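## Task

Grasp the bottle whose cap is blue and raise it by more than half of its own height. Keep it up there, standing upright, until the end. The other bottles may be shoved aside, but every one of them has to be upright at the end.

## Robot and tools

Robot: one low-cost arm (yam_ultra) with six revolute joints (joint1 to joint6) and a two-finger parallel gripper; one command number drives both fingers (joint7, joint8). There is only one arm, so every motion argument describes just this gripper. A camera stand is fixed to the floor near the table.

Frames: the scene frame has its origin on the table top under the arm's base, +z up, +y to the left when looking along +x. The arm's base sits at (0, 0, +0.149) m in that frame and is tilted: quat_wxyz (+0.920, -0.278, +0.272, -0.047). All reported hand poses, velocities and targets, and all offsets, use the base frame's axes, not the table's. Straight up, expressed in the base frame, is (-0.475, -0.538, +0.696), so to lift, offset along that direction rather than along base +z. Rotations are applied about the Hand target's position. The gripper's fingers point along its own +z and close along its y axis. end_effector_position is the spot between the pads, roughly 1 cm behind the fingertips.

Row format (used by execute_actions and move): 7 numbers, each in [-1, 1]: dx, dy, dz, rx, ry, rz, opening. The first six are an offset from the Hand target as it stood when the action or move began, along base-frame axes; 1.0 equals 0.6 m for dx, dy, dz and 180 degrees for rx, ry, rz, and rx, ry, rz form a single rotation vector. A translation longer than 1.0 may be scaled down along its direction. The seventh number is absolute, not an offset: +1 fully open (0.094 m), -1 closed.

execute_actions(actions, cameras): actions is a list of actions; each action is a table of 1 to 15 rows, one row per 1/30 s control step. Every row in a table counts from the same start pose, not from the row before; a short table repeats its final row until step 15. Each new action starts from the current Hand target, so sending the same offset again moves further. An empty actions list returns state plus images from all cameras. cameras: list of names (cam_head_left, cam_head_right, cam_wrist, or ["all"]); an unknown name voids the call.

move(target, speed, blend, opening_speed, grip_force, blocking, cameras): drives the gripper in a straight line to target, one row as above, or a list of up to 15 rows all counted from the same starting Hand target. speed is in m/s, 0.002 to 2.9 (default 0.25), rotation capped at twice that in rad/s; one value or one per leg. blend (m) rounds corners of a list; 0 stops at each point. opening_speed is the rate of the finger command per second on the -1..+1 scale, at least 0.2; use it slowly on fragile items. grip_force is newtons per pad, 10 to 50, and persists; lower values close slowly. blocking=false returns early while the move continues. The result adds a 'move:' line: done (settled within 10 mm and 2 degrees), off_target, moving, held or fault, plus limits such as paced (pose clipped) or held (steps withheld). done does not prove there was no contact, and a tiny move may read done without moving. The path does not avoid obstacles; avoid paths near the arm's own base, which can whip the elbow around.

wait(seconds): 0 to 3600, lets time pass with no new command; a running move continues and may end it early. stop(): brakes a running move. zoom_image(camera, region): region [x0, y0, x1, y1] pixels of that camera's latest image, at most 504 by 504; images are 672x504. read_manual(section) only gives licence text. finished_scene(scene) ends the current scene irreversibly; pass its number and call nothing else in that reply.

Results: the state line gives end_effector_position (m) and end_effector_quat_wxyz in the base frame, accurate to a few cm. Hand target is the last commanded pose after clipping; the real gripper often rests short of it, so resend the shortfall as an offset. Orientation commands are clipped to 40 degrees from the measured one each step. grip_measured is the measured opening on the -1..+1 scale; under a firm grasp it reads a little below the object's width. grip_effort_nm is the gripper motor effort (negative = closing); it does not settle to zero. Joint torques are in joint order, noisy, with offsets; joints 1 to 3 wrap at ±28 N m. Joint velocities may read 'within noise'. Tool commands shows current commands; to keep the fingers as they are, resend that opening value, since 0 is itself a command.

Motor heat: holding loads, stretching out or pushing at an unreachable pose warms motors. A MOTOR HOT line appears at 75 °C; 90 °C triggers a fault fold that disables the arm; 100 °C drops it.

Avoid: dropping or knocking over bottles, pushing anything off the table, fast impacts, pressing far past a contact (command back past the gripper to release a push), and letting go of anything still moving. Glassware falling more than a few centimetres fails the task. Gripper friction and sag can leave it a few cm off target without any contact.

Each tool is called by a JSON object that holds its "op" and its "data".

## Session

{"op": "execute_actions", "data": {"actions": []}}

Scene clock: 0.00 s.
end_effector_position=(+0.2469, -0.4509, -0.1418) grip_measured=+1.000 grip_effort_nm=n/a end_effector_quat_wxyz=(+0.025, +0.830, +0.480, +0.284)
Joint positions: [-1.263 3.014 2.48 -1.121 -0.572 0.805 0.094]
Joint velocities: within noise
Joint torques (N m): no reading
Heat: 30 °C.
Hand target: +0.2367, -0.4637, -0.1347; +0.040, +0.834, +0.478, +0.274
Tool commands: gripper/opening=+1.0

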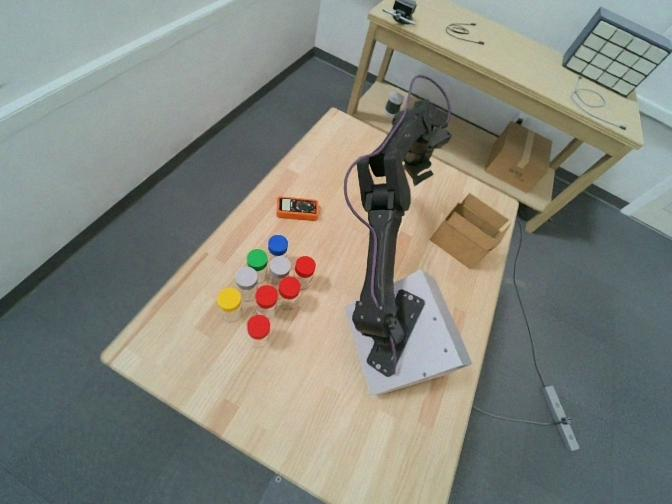

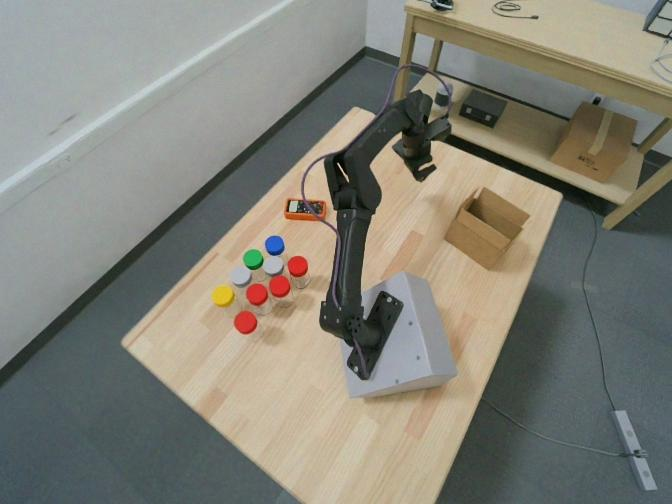

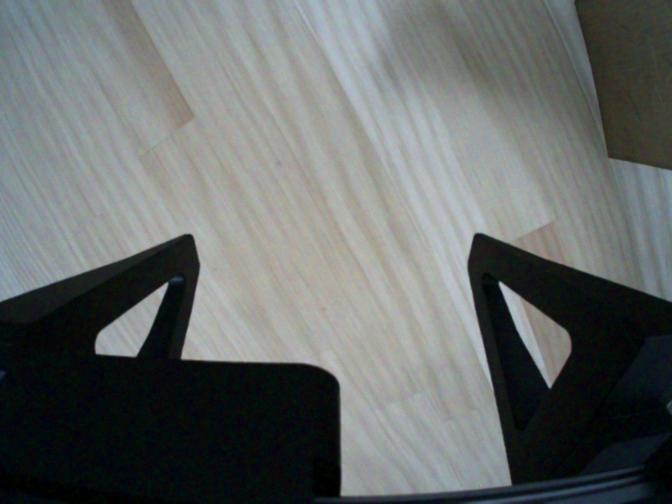

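{"op": "zoom_image", "data": {"camera": "cam_head_left", "region": [200, 180, 360, 360]}}

{"op": "zoom_image", "data": {"camera": "cam_head_right", "region": [190, 180, 350, 360]}}

{"op": "zoom_image", "data": {"camera": "cam_head_left", "region": [330, 60, 500, 420]}}

Scaled by 2.800 from the camera's image (finer frame: 960x720).

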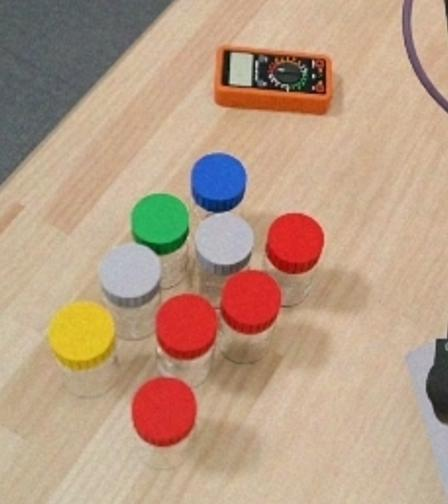

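Scaled by 2.800 from the camera's image (finer frame: 960x720).

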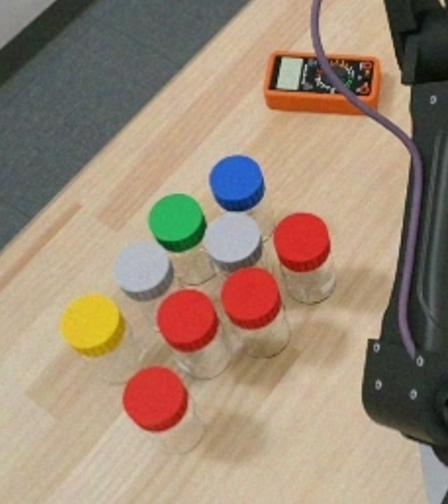

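Scaled by 1.400 from the camera's image (finer frame: 960x720).

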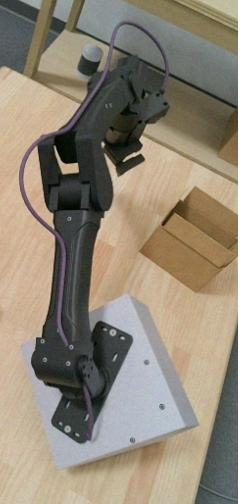

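{"op": "move", "data": {"target": [0.136, 0.430, 0.563, 0.0173, -0.0816, 0.1895, 1.0], "speed": 0.4, "cameras": ["all"]}}

Scene clock: 81.87 s.
end_effector_position=(+0.3238, -0.2054, +0.2032) grip_measured=+1.000 grip_effort_nm=0.01 end_effector_quat_wxyz=(+0.043, +0.618, +0.685, +0.383)
Joint positions: [-0.909 1.98 1.895 -1.552 -0.79 0.531 0.094]
Joint torques (N m): [-7.83 -5.71 3.41 0.22 -0.07 0.09]
Heat: 38 °C.
Hand target: +0.3183, -0.2057, +0.2031; -0.004, +0.617, +0.684, +0.389
Off the commanded pose: 0.006 m, 5 deg.
joint sent to its limit — joint 4 (wrist pitch), lower limit. The joint targets are off in position and orientation.
move: off_target

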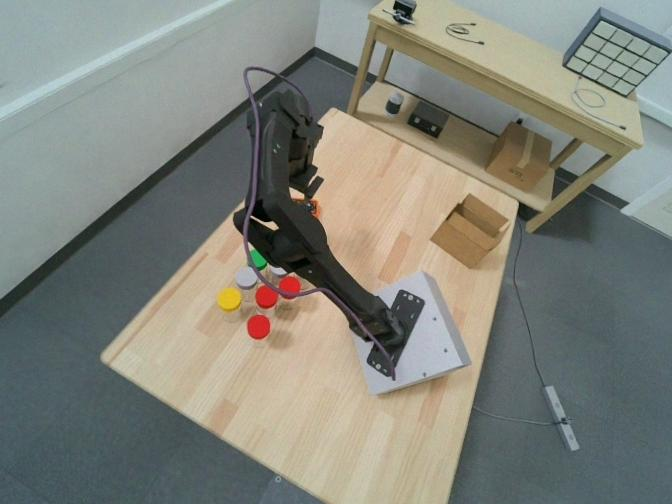

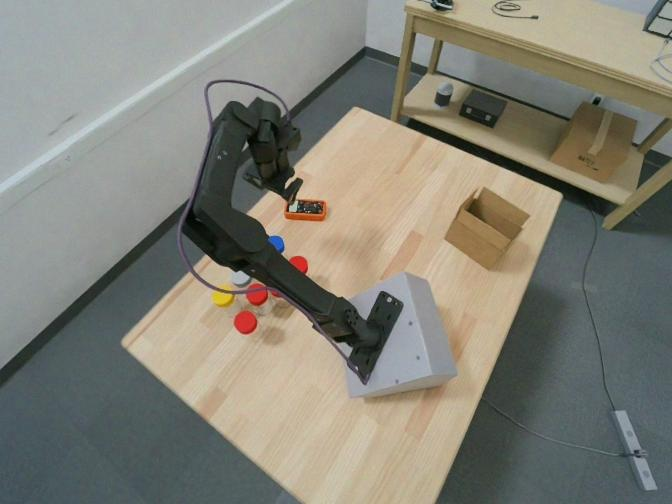

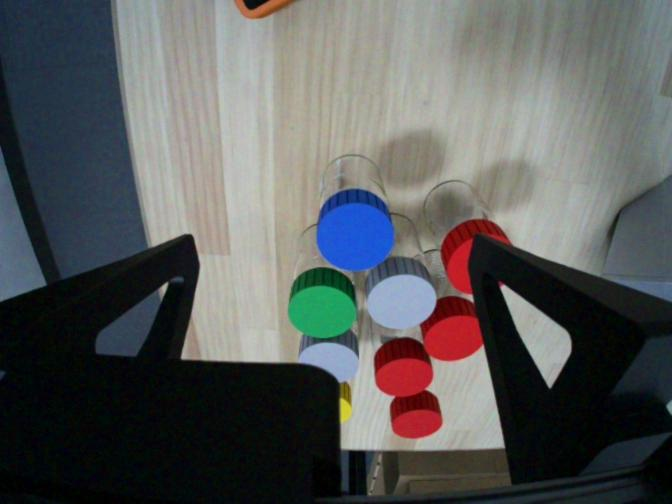

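{"op": "move", "data": {"target": [0.0355, 0.1822, -0.051, -0.0224, -0.0254, 0.0329, 1.0], "speed": 0.3, "cameras": ["all"]}}

Scene clock: 163.80 s.
end_effector_position=(+0.3418, -0.0931, +0.1660) grip_measured=+1.000 grip_effort_nm=0.01 end_effector_quat_wxyz=(+0.007, +0.560, +0.730, +0.392)
Joint positions: [-0.645 1.768 1.463 -1.236 -0.805 0.678 0.094]
Joint torques (N m): [-6.43 -8.43 3.37 0.28 0.02 0.09]
Heat: 32 °C.
Hand target: +0.3396, -0.0964, +0.1725; +0.024, +0.564, +0.728, +0.388
Off the commanded pose: 0.008 m, 2 deg.
move: done

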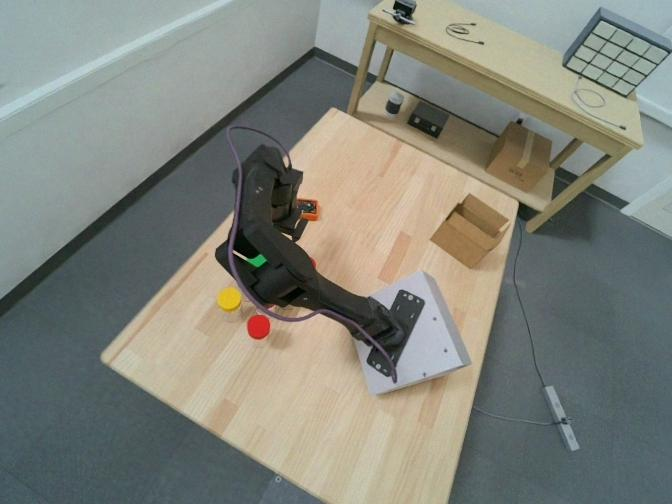

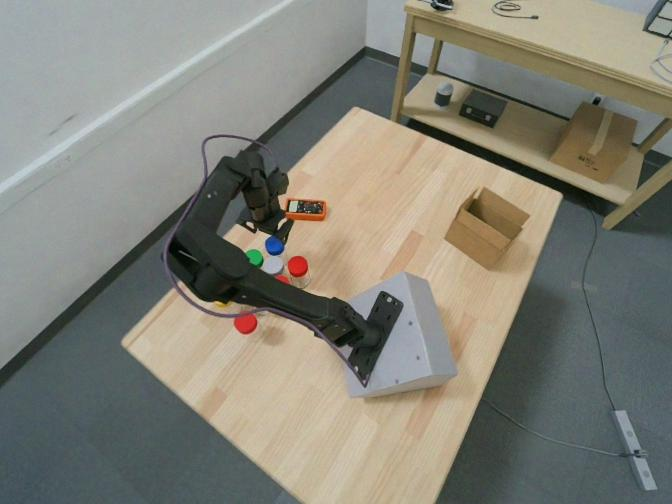

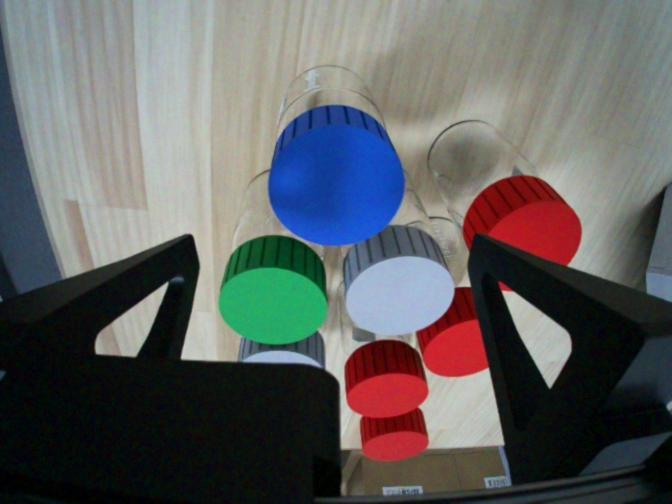

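{"op": "zoom_image", "data": {"camera": "cam_wrist", "region": [230, 40, 570, 300]}}

Scaled by 1.482 from the camera's image (finer frame: 960x720).

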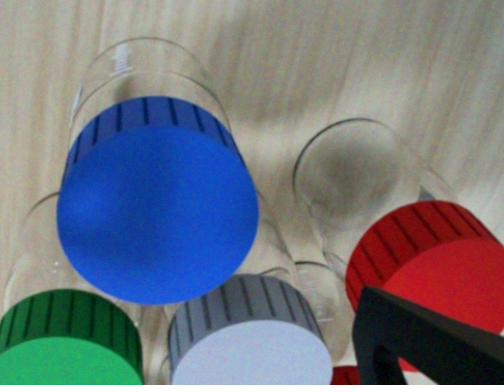

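{"op": "move", "data": {"target": [[0.0792, 0.0897, -0.116, 0, 0, 0, 1.0], [0.0792, 0.0897, -0.116, 0, 0, 0, 0.1], [0.0159, 0.018, -0.0232, 0, 0, 0, 0.1]], "speed": 0.2, "grip_force": 40, "cameras": ["all"]}}

Scene clock: 211.07 s.
end_effector_position=(+0.3461, -0.0682, +0.1426) grip_measured=+0.175 grip_effort_nm=-0.83 end_effector_quat_wxyz=(-0.006, +0.560, +0.732, +0.388)
Joint positions: [-0.571 1.745 1.346 -1.104 -0.794 0.762 0.055]
Joint torques (N m): [-8.42 -7.27 8.2 -0.03 -0.04 -0.11]
Heat: 34 °C.
Hand target: +0.3492, -0.0856, +0.1586; +0.024, +0.564, +0.728, +0.388
Off the commanded pose: 0.024 m, 4 deg.
grip_force (N): 40
move: off_target

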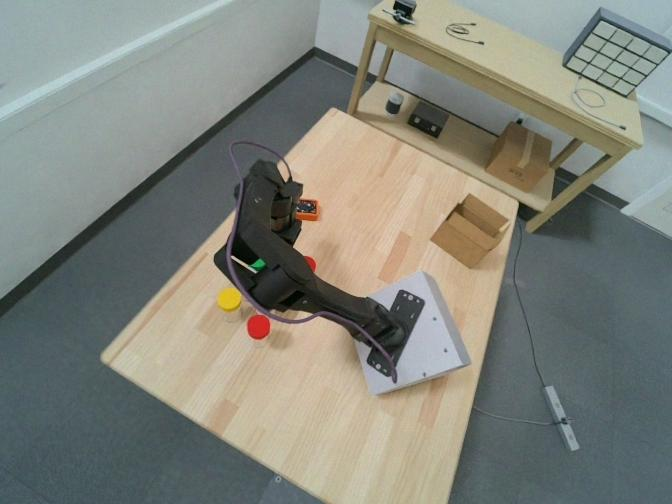

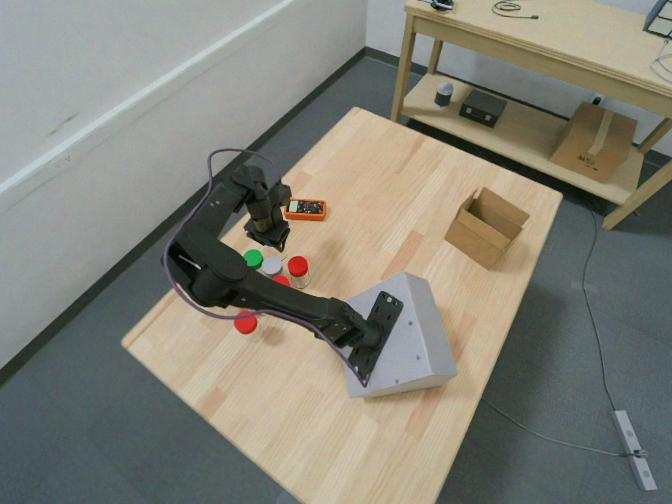

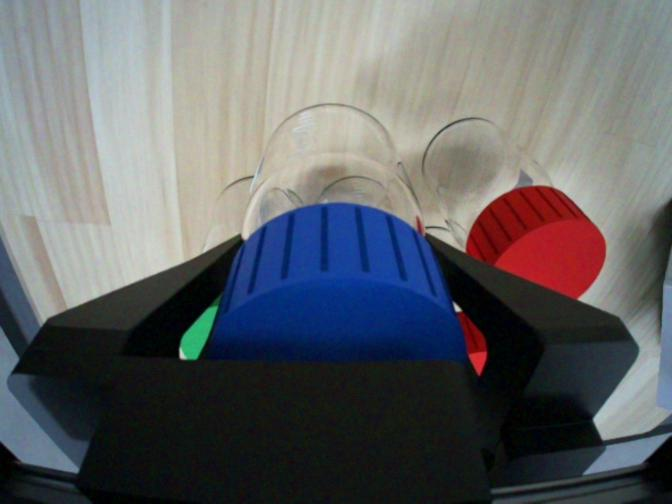

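{"op": "finished_scene", "data": {"scene": 1}}

The scene is finished: the task was done.


## Next scene

Grasp the bottle whose cap is yellow and raise it by more than half of its own height. Keep it up there, standing upright, until the end. The other bottles may be shoved aside, but every one of them has to be upright at the end.

{"op": "execute_actions", "data": {"actions": [], "cameras": ["cam_head_left"]}}

{"op": "zoom_image", "data": {"camera": "cam_head_left", "region": [200, 200, 340, 360]}}

Scene clock: 0.00 s.
end_effector_position=(+0.1248, +0.1950, +0.1784) grip_measured=+1.000 grip_effort_nm=n/a end_effector_quat_wxyz=(+0.279, +0.243, +0.880, +0.298)
Joint positions: [1.481 0.814 0.76 -0.93 0.641 1.821 0.094]
Joint velocities: within noise
Joint torques (N m): no reading
Heat: 30 °C.
Hand target: +0.1255, +0.1954, +0.1854; +0.282, +0.247, +0.874, +0.308
Tool commands: gripper/opening=+1.0
Images, in order (width x height): cam_head_left 672x504.

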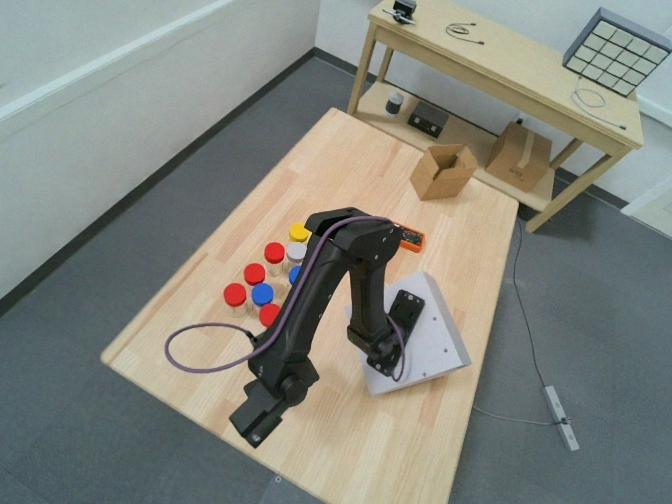

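Scaled by 3.150 from the camera's image (finer frame: 960x720).

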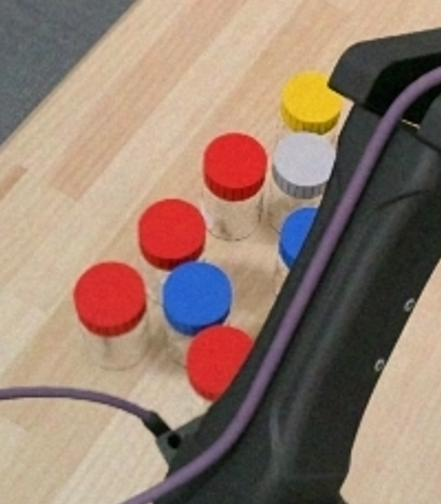

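{"op": "move", "data": {"target": [[0.0955, -0.0273, 0.2498, 0.05, 0.05, -0.038, 1.0], [0.2805, -0.2663, 0.2393, 0.11, 0.109, -0.08, 1.0], [0.333, -0.583, -0.0882, 0.1567, 0.156, -0.1144, 1.0]], "speed": 0.3, "blend": [0.05, 0.05, 0], "cameras": ["cam_wrist"]}}

Scene clock: 40.97 s.
end_effector_position=(+0.3227, -0.1395, +0.1261) grip_measured=+1.000 grip_effort_nm=0.01 end_effector_quat_wxyz=(+0.025, +0.521, +0.759, +0.390)
Joint positions: [-0.786 1.894 1.463 -1.265 -0.794 0.364 0.094]
Joint torques (N m): [-8.5 -5.33 7.53 0.15 -0.06 -0.09]
Heat: 31 °C.
Hand target: +0.3253, -0.1544, +0.1325; +0.047, +0.523, +0.758, +0.386
Off the commanded pose: 0.016 m, 3 deg.
move: off_target

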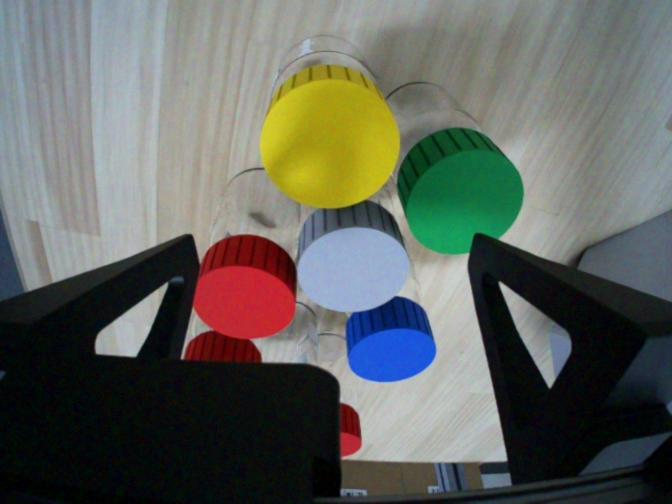

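{"op": "move", "data": {"target": [0.0395, 0.0288, -0.0585, -0.0923, -0.1046, 0.1353, 1.0], "speed": 0.3, "cameras": ["cam_wrist"]}}

Scene clock: 66.00 s.
end_effector_position=(+0.3484, -0.1352, +0.1039) grip_measured=+1.000 grip_effort_nm=0.00 end_effector_quat_wxyz=(+0.158, +0.274, +0.880, +0.353)
Joint positions: [-0.725 1.911 1.402 -1.064 -0.794 -0.121 0.094]
Joint torques (N m): [-7.08 -5.03 3.41 0.39 -0.11 -0.1]
Heat: 32 °C.
Hand target: +0.3490, -0.1372, +0.0974; +0.161, +0.271, +0.880, +0.355
Off the commanded pose: 0.007 m, 1 deg.
move: done

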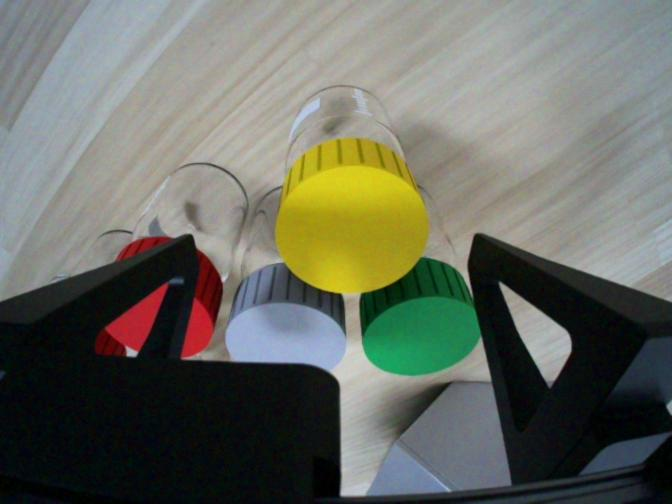

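{"op": "move", "data": {"target": [[-0.017, 0.0013, -0.0105, 0, 0, 0, 1.0], [0.0423, 0.0685, -0.0977, 0, 0, 0, 1.0], [0.0423, 0.0685, -0.0977, 0, 0, 0, 0.1], [-0.0369, -0.0212, 0.0183, 0, 0, 0, 0.1]], "speed": 0.22, "blend": [0.008, 0, 0, 0], "grip_force": 40, "cameras": ["cam_wrist", "cam_head_left"]}}

Scene clock: 87.37 s.
end_effector_position=(+0.3263, -0.1327, +0.0962) grip_measured=+0.182 grip_effort_nm=-0.84 end_effector_quat_wxyz=(+0.138, +0.268, +0.880, +0.366)
Joint positions: [-0.764 1.915 1.369 -1.138 -0.798 -0.221 0.056]
Joint torques (N m): [-9.22 -6.6 7.91 -0.02 -0.05 -0.09]
Heat: 32 °C.
Hand target: +0.3268, -0.1499, +0.1083; +0.161, +0.271, +0.880, +0.355
Off the commanded pose: 0.021 m, 3 deg.
grip_force (N): 40
move: off_target; blend cut to 0.006 m at target 1
Images, in order (width x height): cam_head_left 672x504, cam_wrist 672x504.

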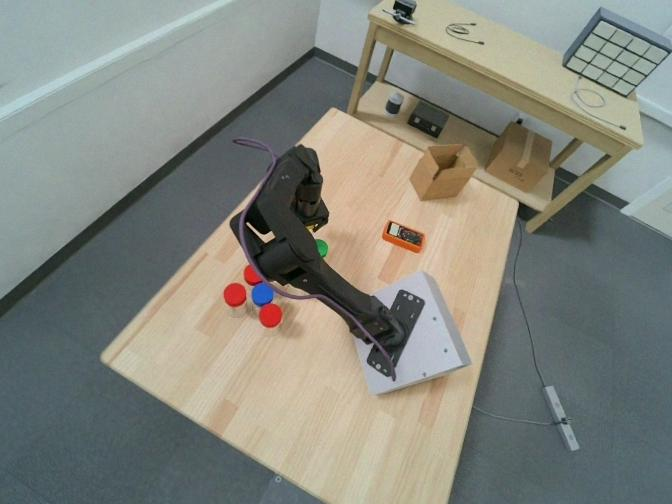

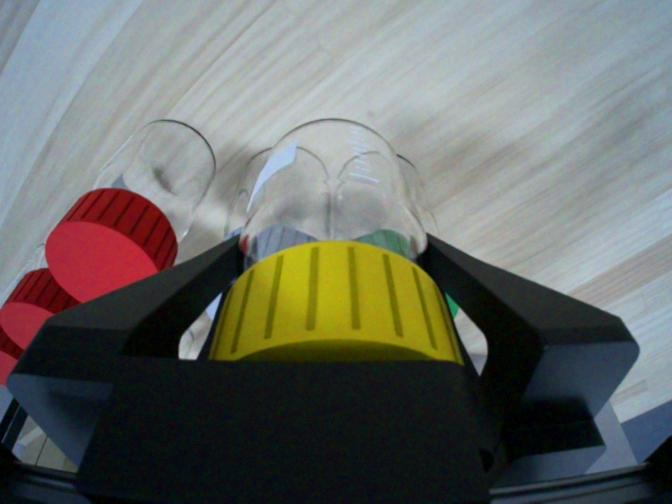

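{"op": "finished_scene", "data": {"scene": 2}}

The scene is finished: the task was done.


## Next scene

Grasp the bottle whose cap is blue and raise it by more than half of its own height. Keep it up there, standing upright, until the end. The other bottles may be shoved aside, but every one of them has to be upright at the end.

{"op": "execute_actions", "data": {"actions": [], "cameras": ["cam_head_left"]}}

{"op": "zoom_image", "data": {"camera": "cam_head_left", "region": [200, 200, 340, 360]}}

Scene clock: 0.00 s.
end_effector_position=(+0.1841, -0.1315, +0.3207) grip_measured=+1.000 grip_effort_nm=n/a end_effector_quat_wxyz=(+0.484, +0.682, +0.547, -0.028)
Joint positions: [-0.082 0.835 1.236 -1.17 0.706 1.397 0.094]
Joint velocities: within noise
Joint torques (N m): no reading
Heat: 29 °C.
Hand target: +0.1778, -0.1359, +0.3289; +0.496, +0.683, +0.535, -0.033
Tool commands: gripper/opening=+1.0
Images, in order (width x height): cam_head_left 672x504.

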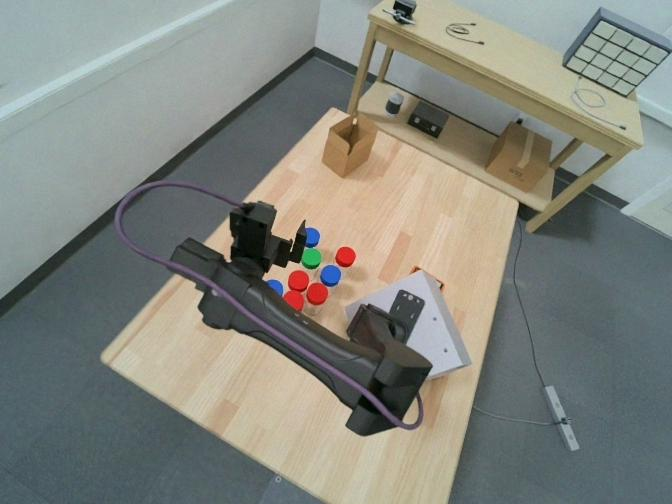

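Scaled by 3.150 from the camera's image (finer frame: 960x720).

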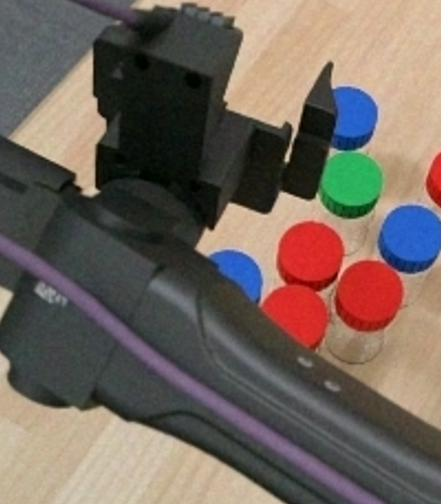

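{"op": "move", "data": {"target": [0.1152, 0.0325, -0.3197, 0.1252, 0.0758, 0.4875, 1.0], "speed": 0.4, "cameras": ["cam_wrist"]}}

Scene clock: 31.67 s.
end_effector_position=(+0.2412, -0.1097, +0.1292) grip_measured=+1.000 grip_effort_nm=0.01 end_effector_quat_wxyz=(+0.176, +0.203, +0.899, +0.345)
Joint positions: [-0.924 1.621 1.147 -1.326 -0.768 -0.574 0.094]
Joint torques (N m): [-4.55 -2.43 8.25 0.08 -0.06 -0.09]
Heat: 30 °C.
Hand target: +0.2469, -0.1164, +0.1371; +0.190, +0.193, +0.901, +0.339
Off the commanded pose: 0.012 m, 2 deg.
move: off_target

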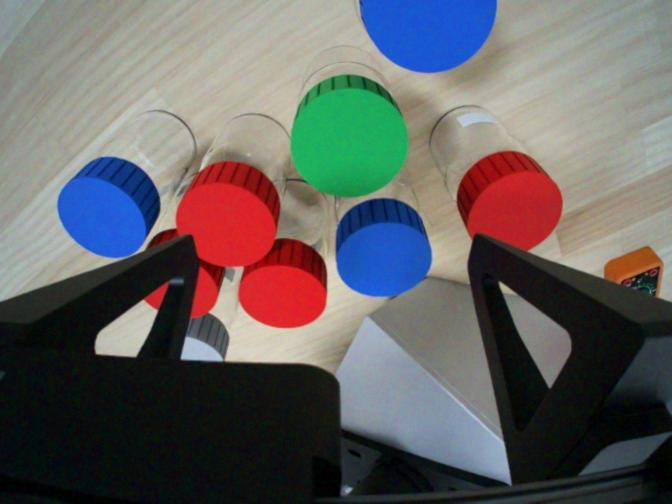

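{"op": "move", "data": {"target": [0.0477, 0.0508, -0.0957, 0.0343, 0.0388, -0.0503, 0.78], "speed": 0.3, "cameras": ["cam_wrist"]}}

Scene clock: 56.93 s.
end_effector_position=(+0.2748, -0.0847, +0.0778) grip_measured=+0.783 grip_effort_nm=-0.13 end_effector_quat_wxyz=(+0.142, +0.290, +0.874, +0.362)
Joint positions: [-0.767 1.661 0.978 -0.964 -0.796 -0.158 0.084]
Joint torques (N m): [-4.77 -5.22 3.25 0.31 -0.07 0.1]
Heat: 30 °C.
Hand target: +0.2755, -0.0859, +0.0796; +0.151, +0.294, +0.873, +0.358
Off the commanded pose: 0.002 m, 1 deg.
move: done

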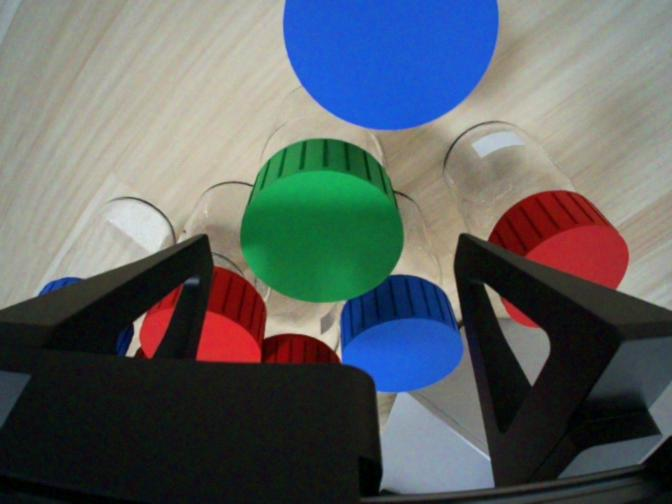

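{"op": "move", "data": {"target": [[0.0491, 0.0565, -0.0628, 0, 0, 0, 0.78], [0.0491, 0.0565, -0.0628, 0, 0, 0, 0.1], [-0.0192, -0.0422, 0.0537, 0, 0, 0, 0.1]], "speed": 0.22, "grip_force": 40, "cameras": ["cam_wrist", "cam_head_left"]}}

Scene clock: 80.53 s.
end_effector_position=(+0.2619, -0.0929, +0.1046) grip_measured=+0.179 grip_effort_nm=-0.83 end_effector_quat_wxyz=(+0.130, +0.288, +0.873, +0.371)
Joint positions: [-0.826 1.655 1.078 -1.168 -0.793 -0.261 0.055]
Joint torques (N m): [-7.75 -3.17 8.47 0.02 0.08 -0.11]
Heat: 30 °C.
Hand target: +0.2640, -0.1112, +0.1119; +0.151, +0.294, +0.873, +0.358
Off the commanded pose: 0.020 m, 3 deg.
grip_force (N): 40
move: off_target
Images, in order (width x height): cam_head_left 672x504, cam_wrist 672x504.

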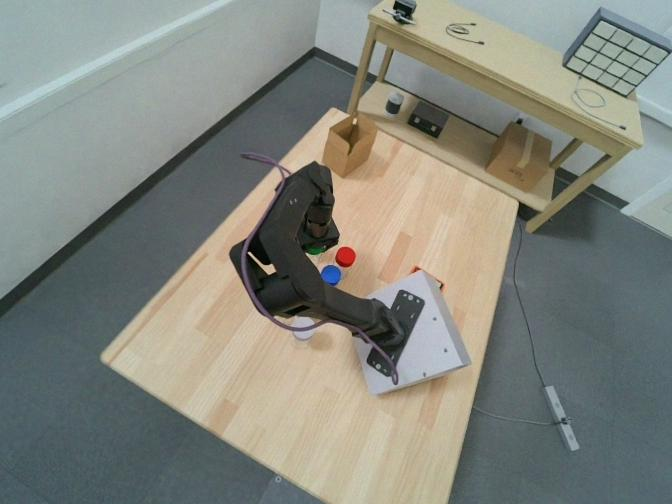

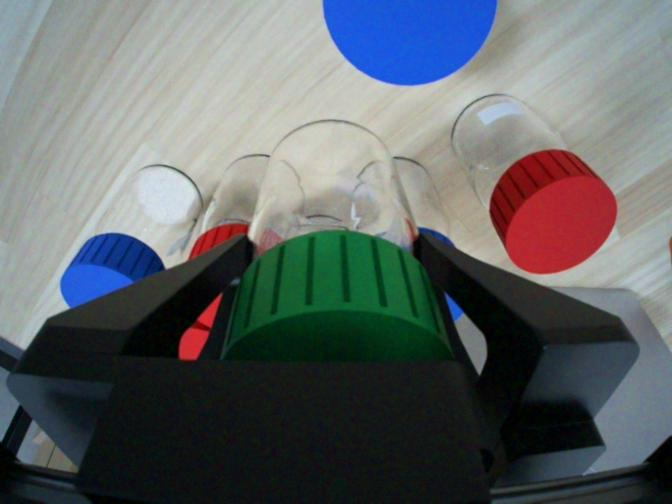

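{"op": "finished_scene", "data": {"scene": 3}}

The scene is finished: the task was done.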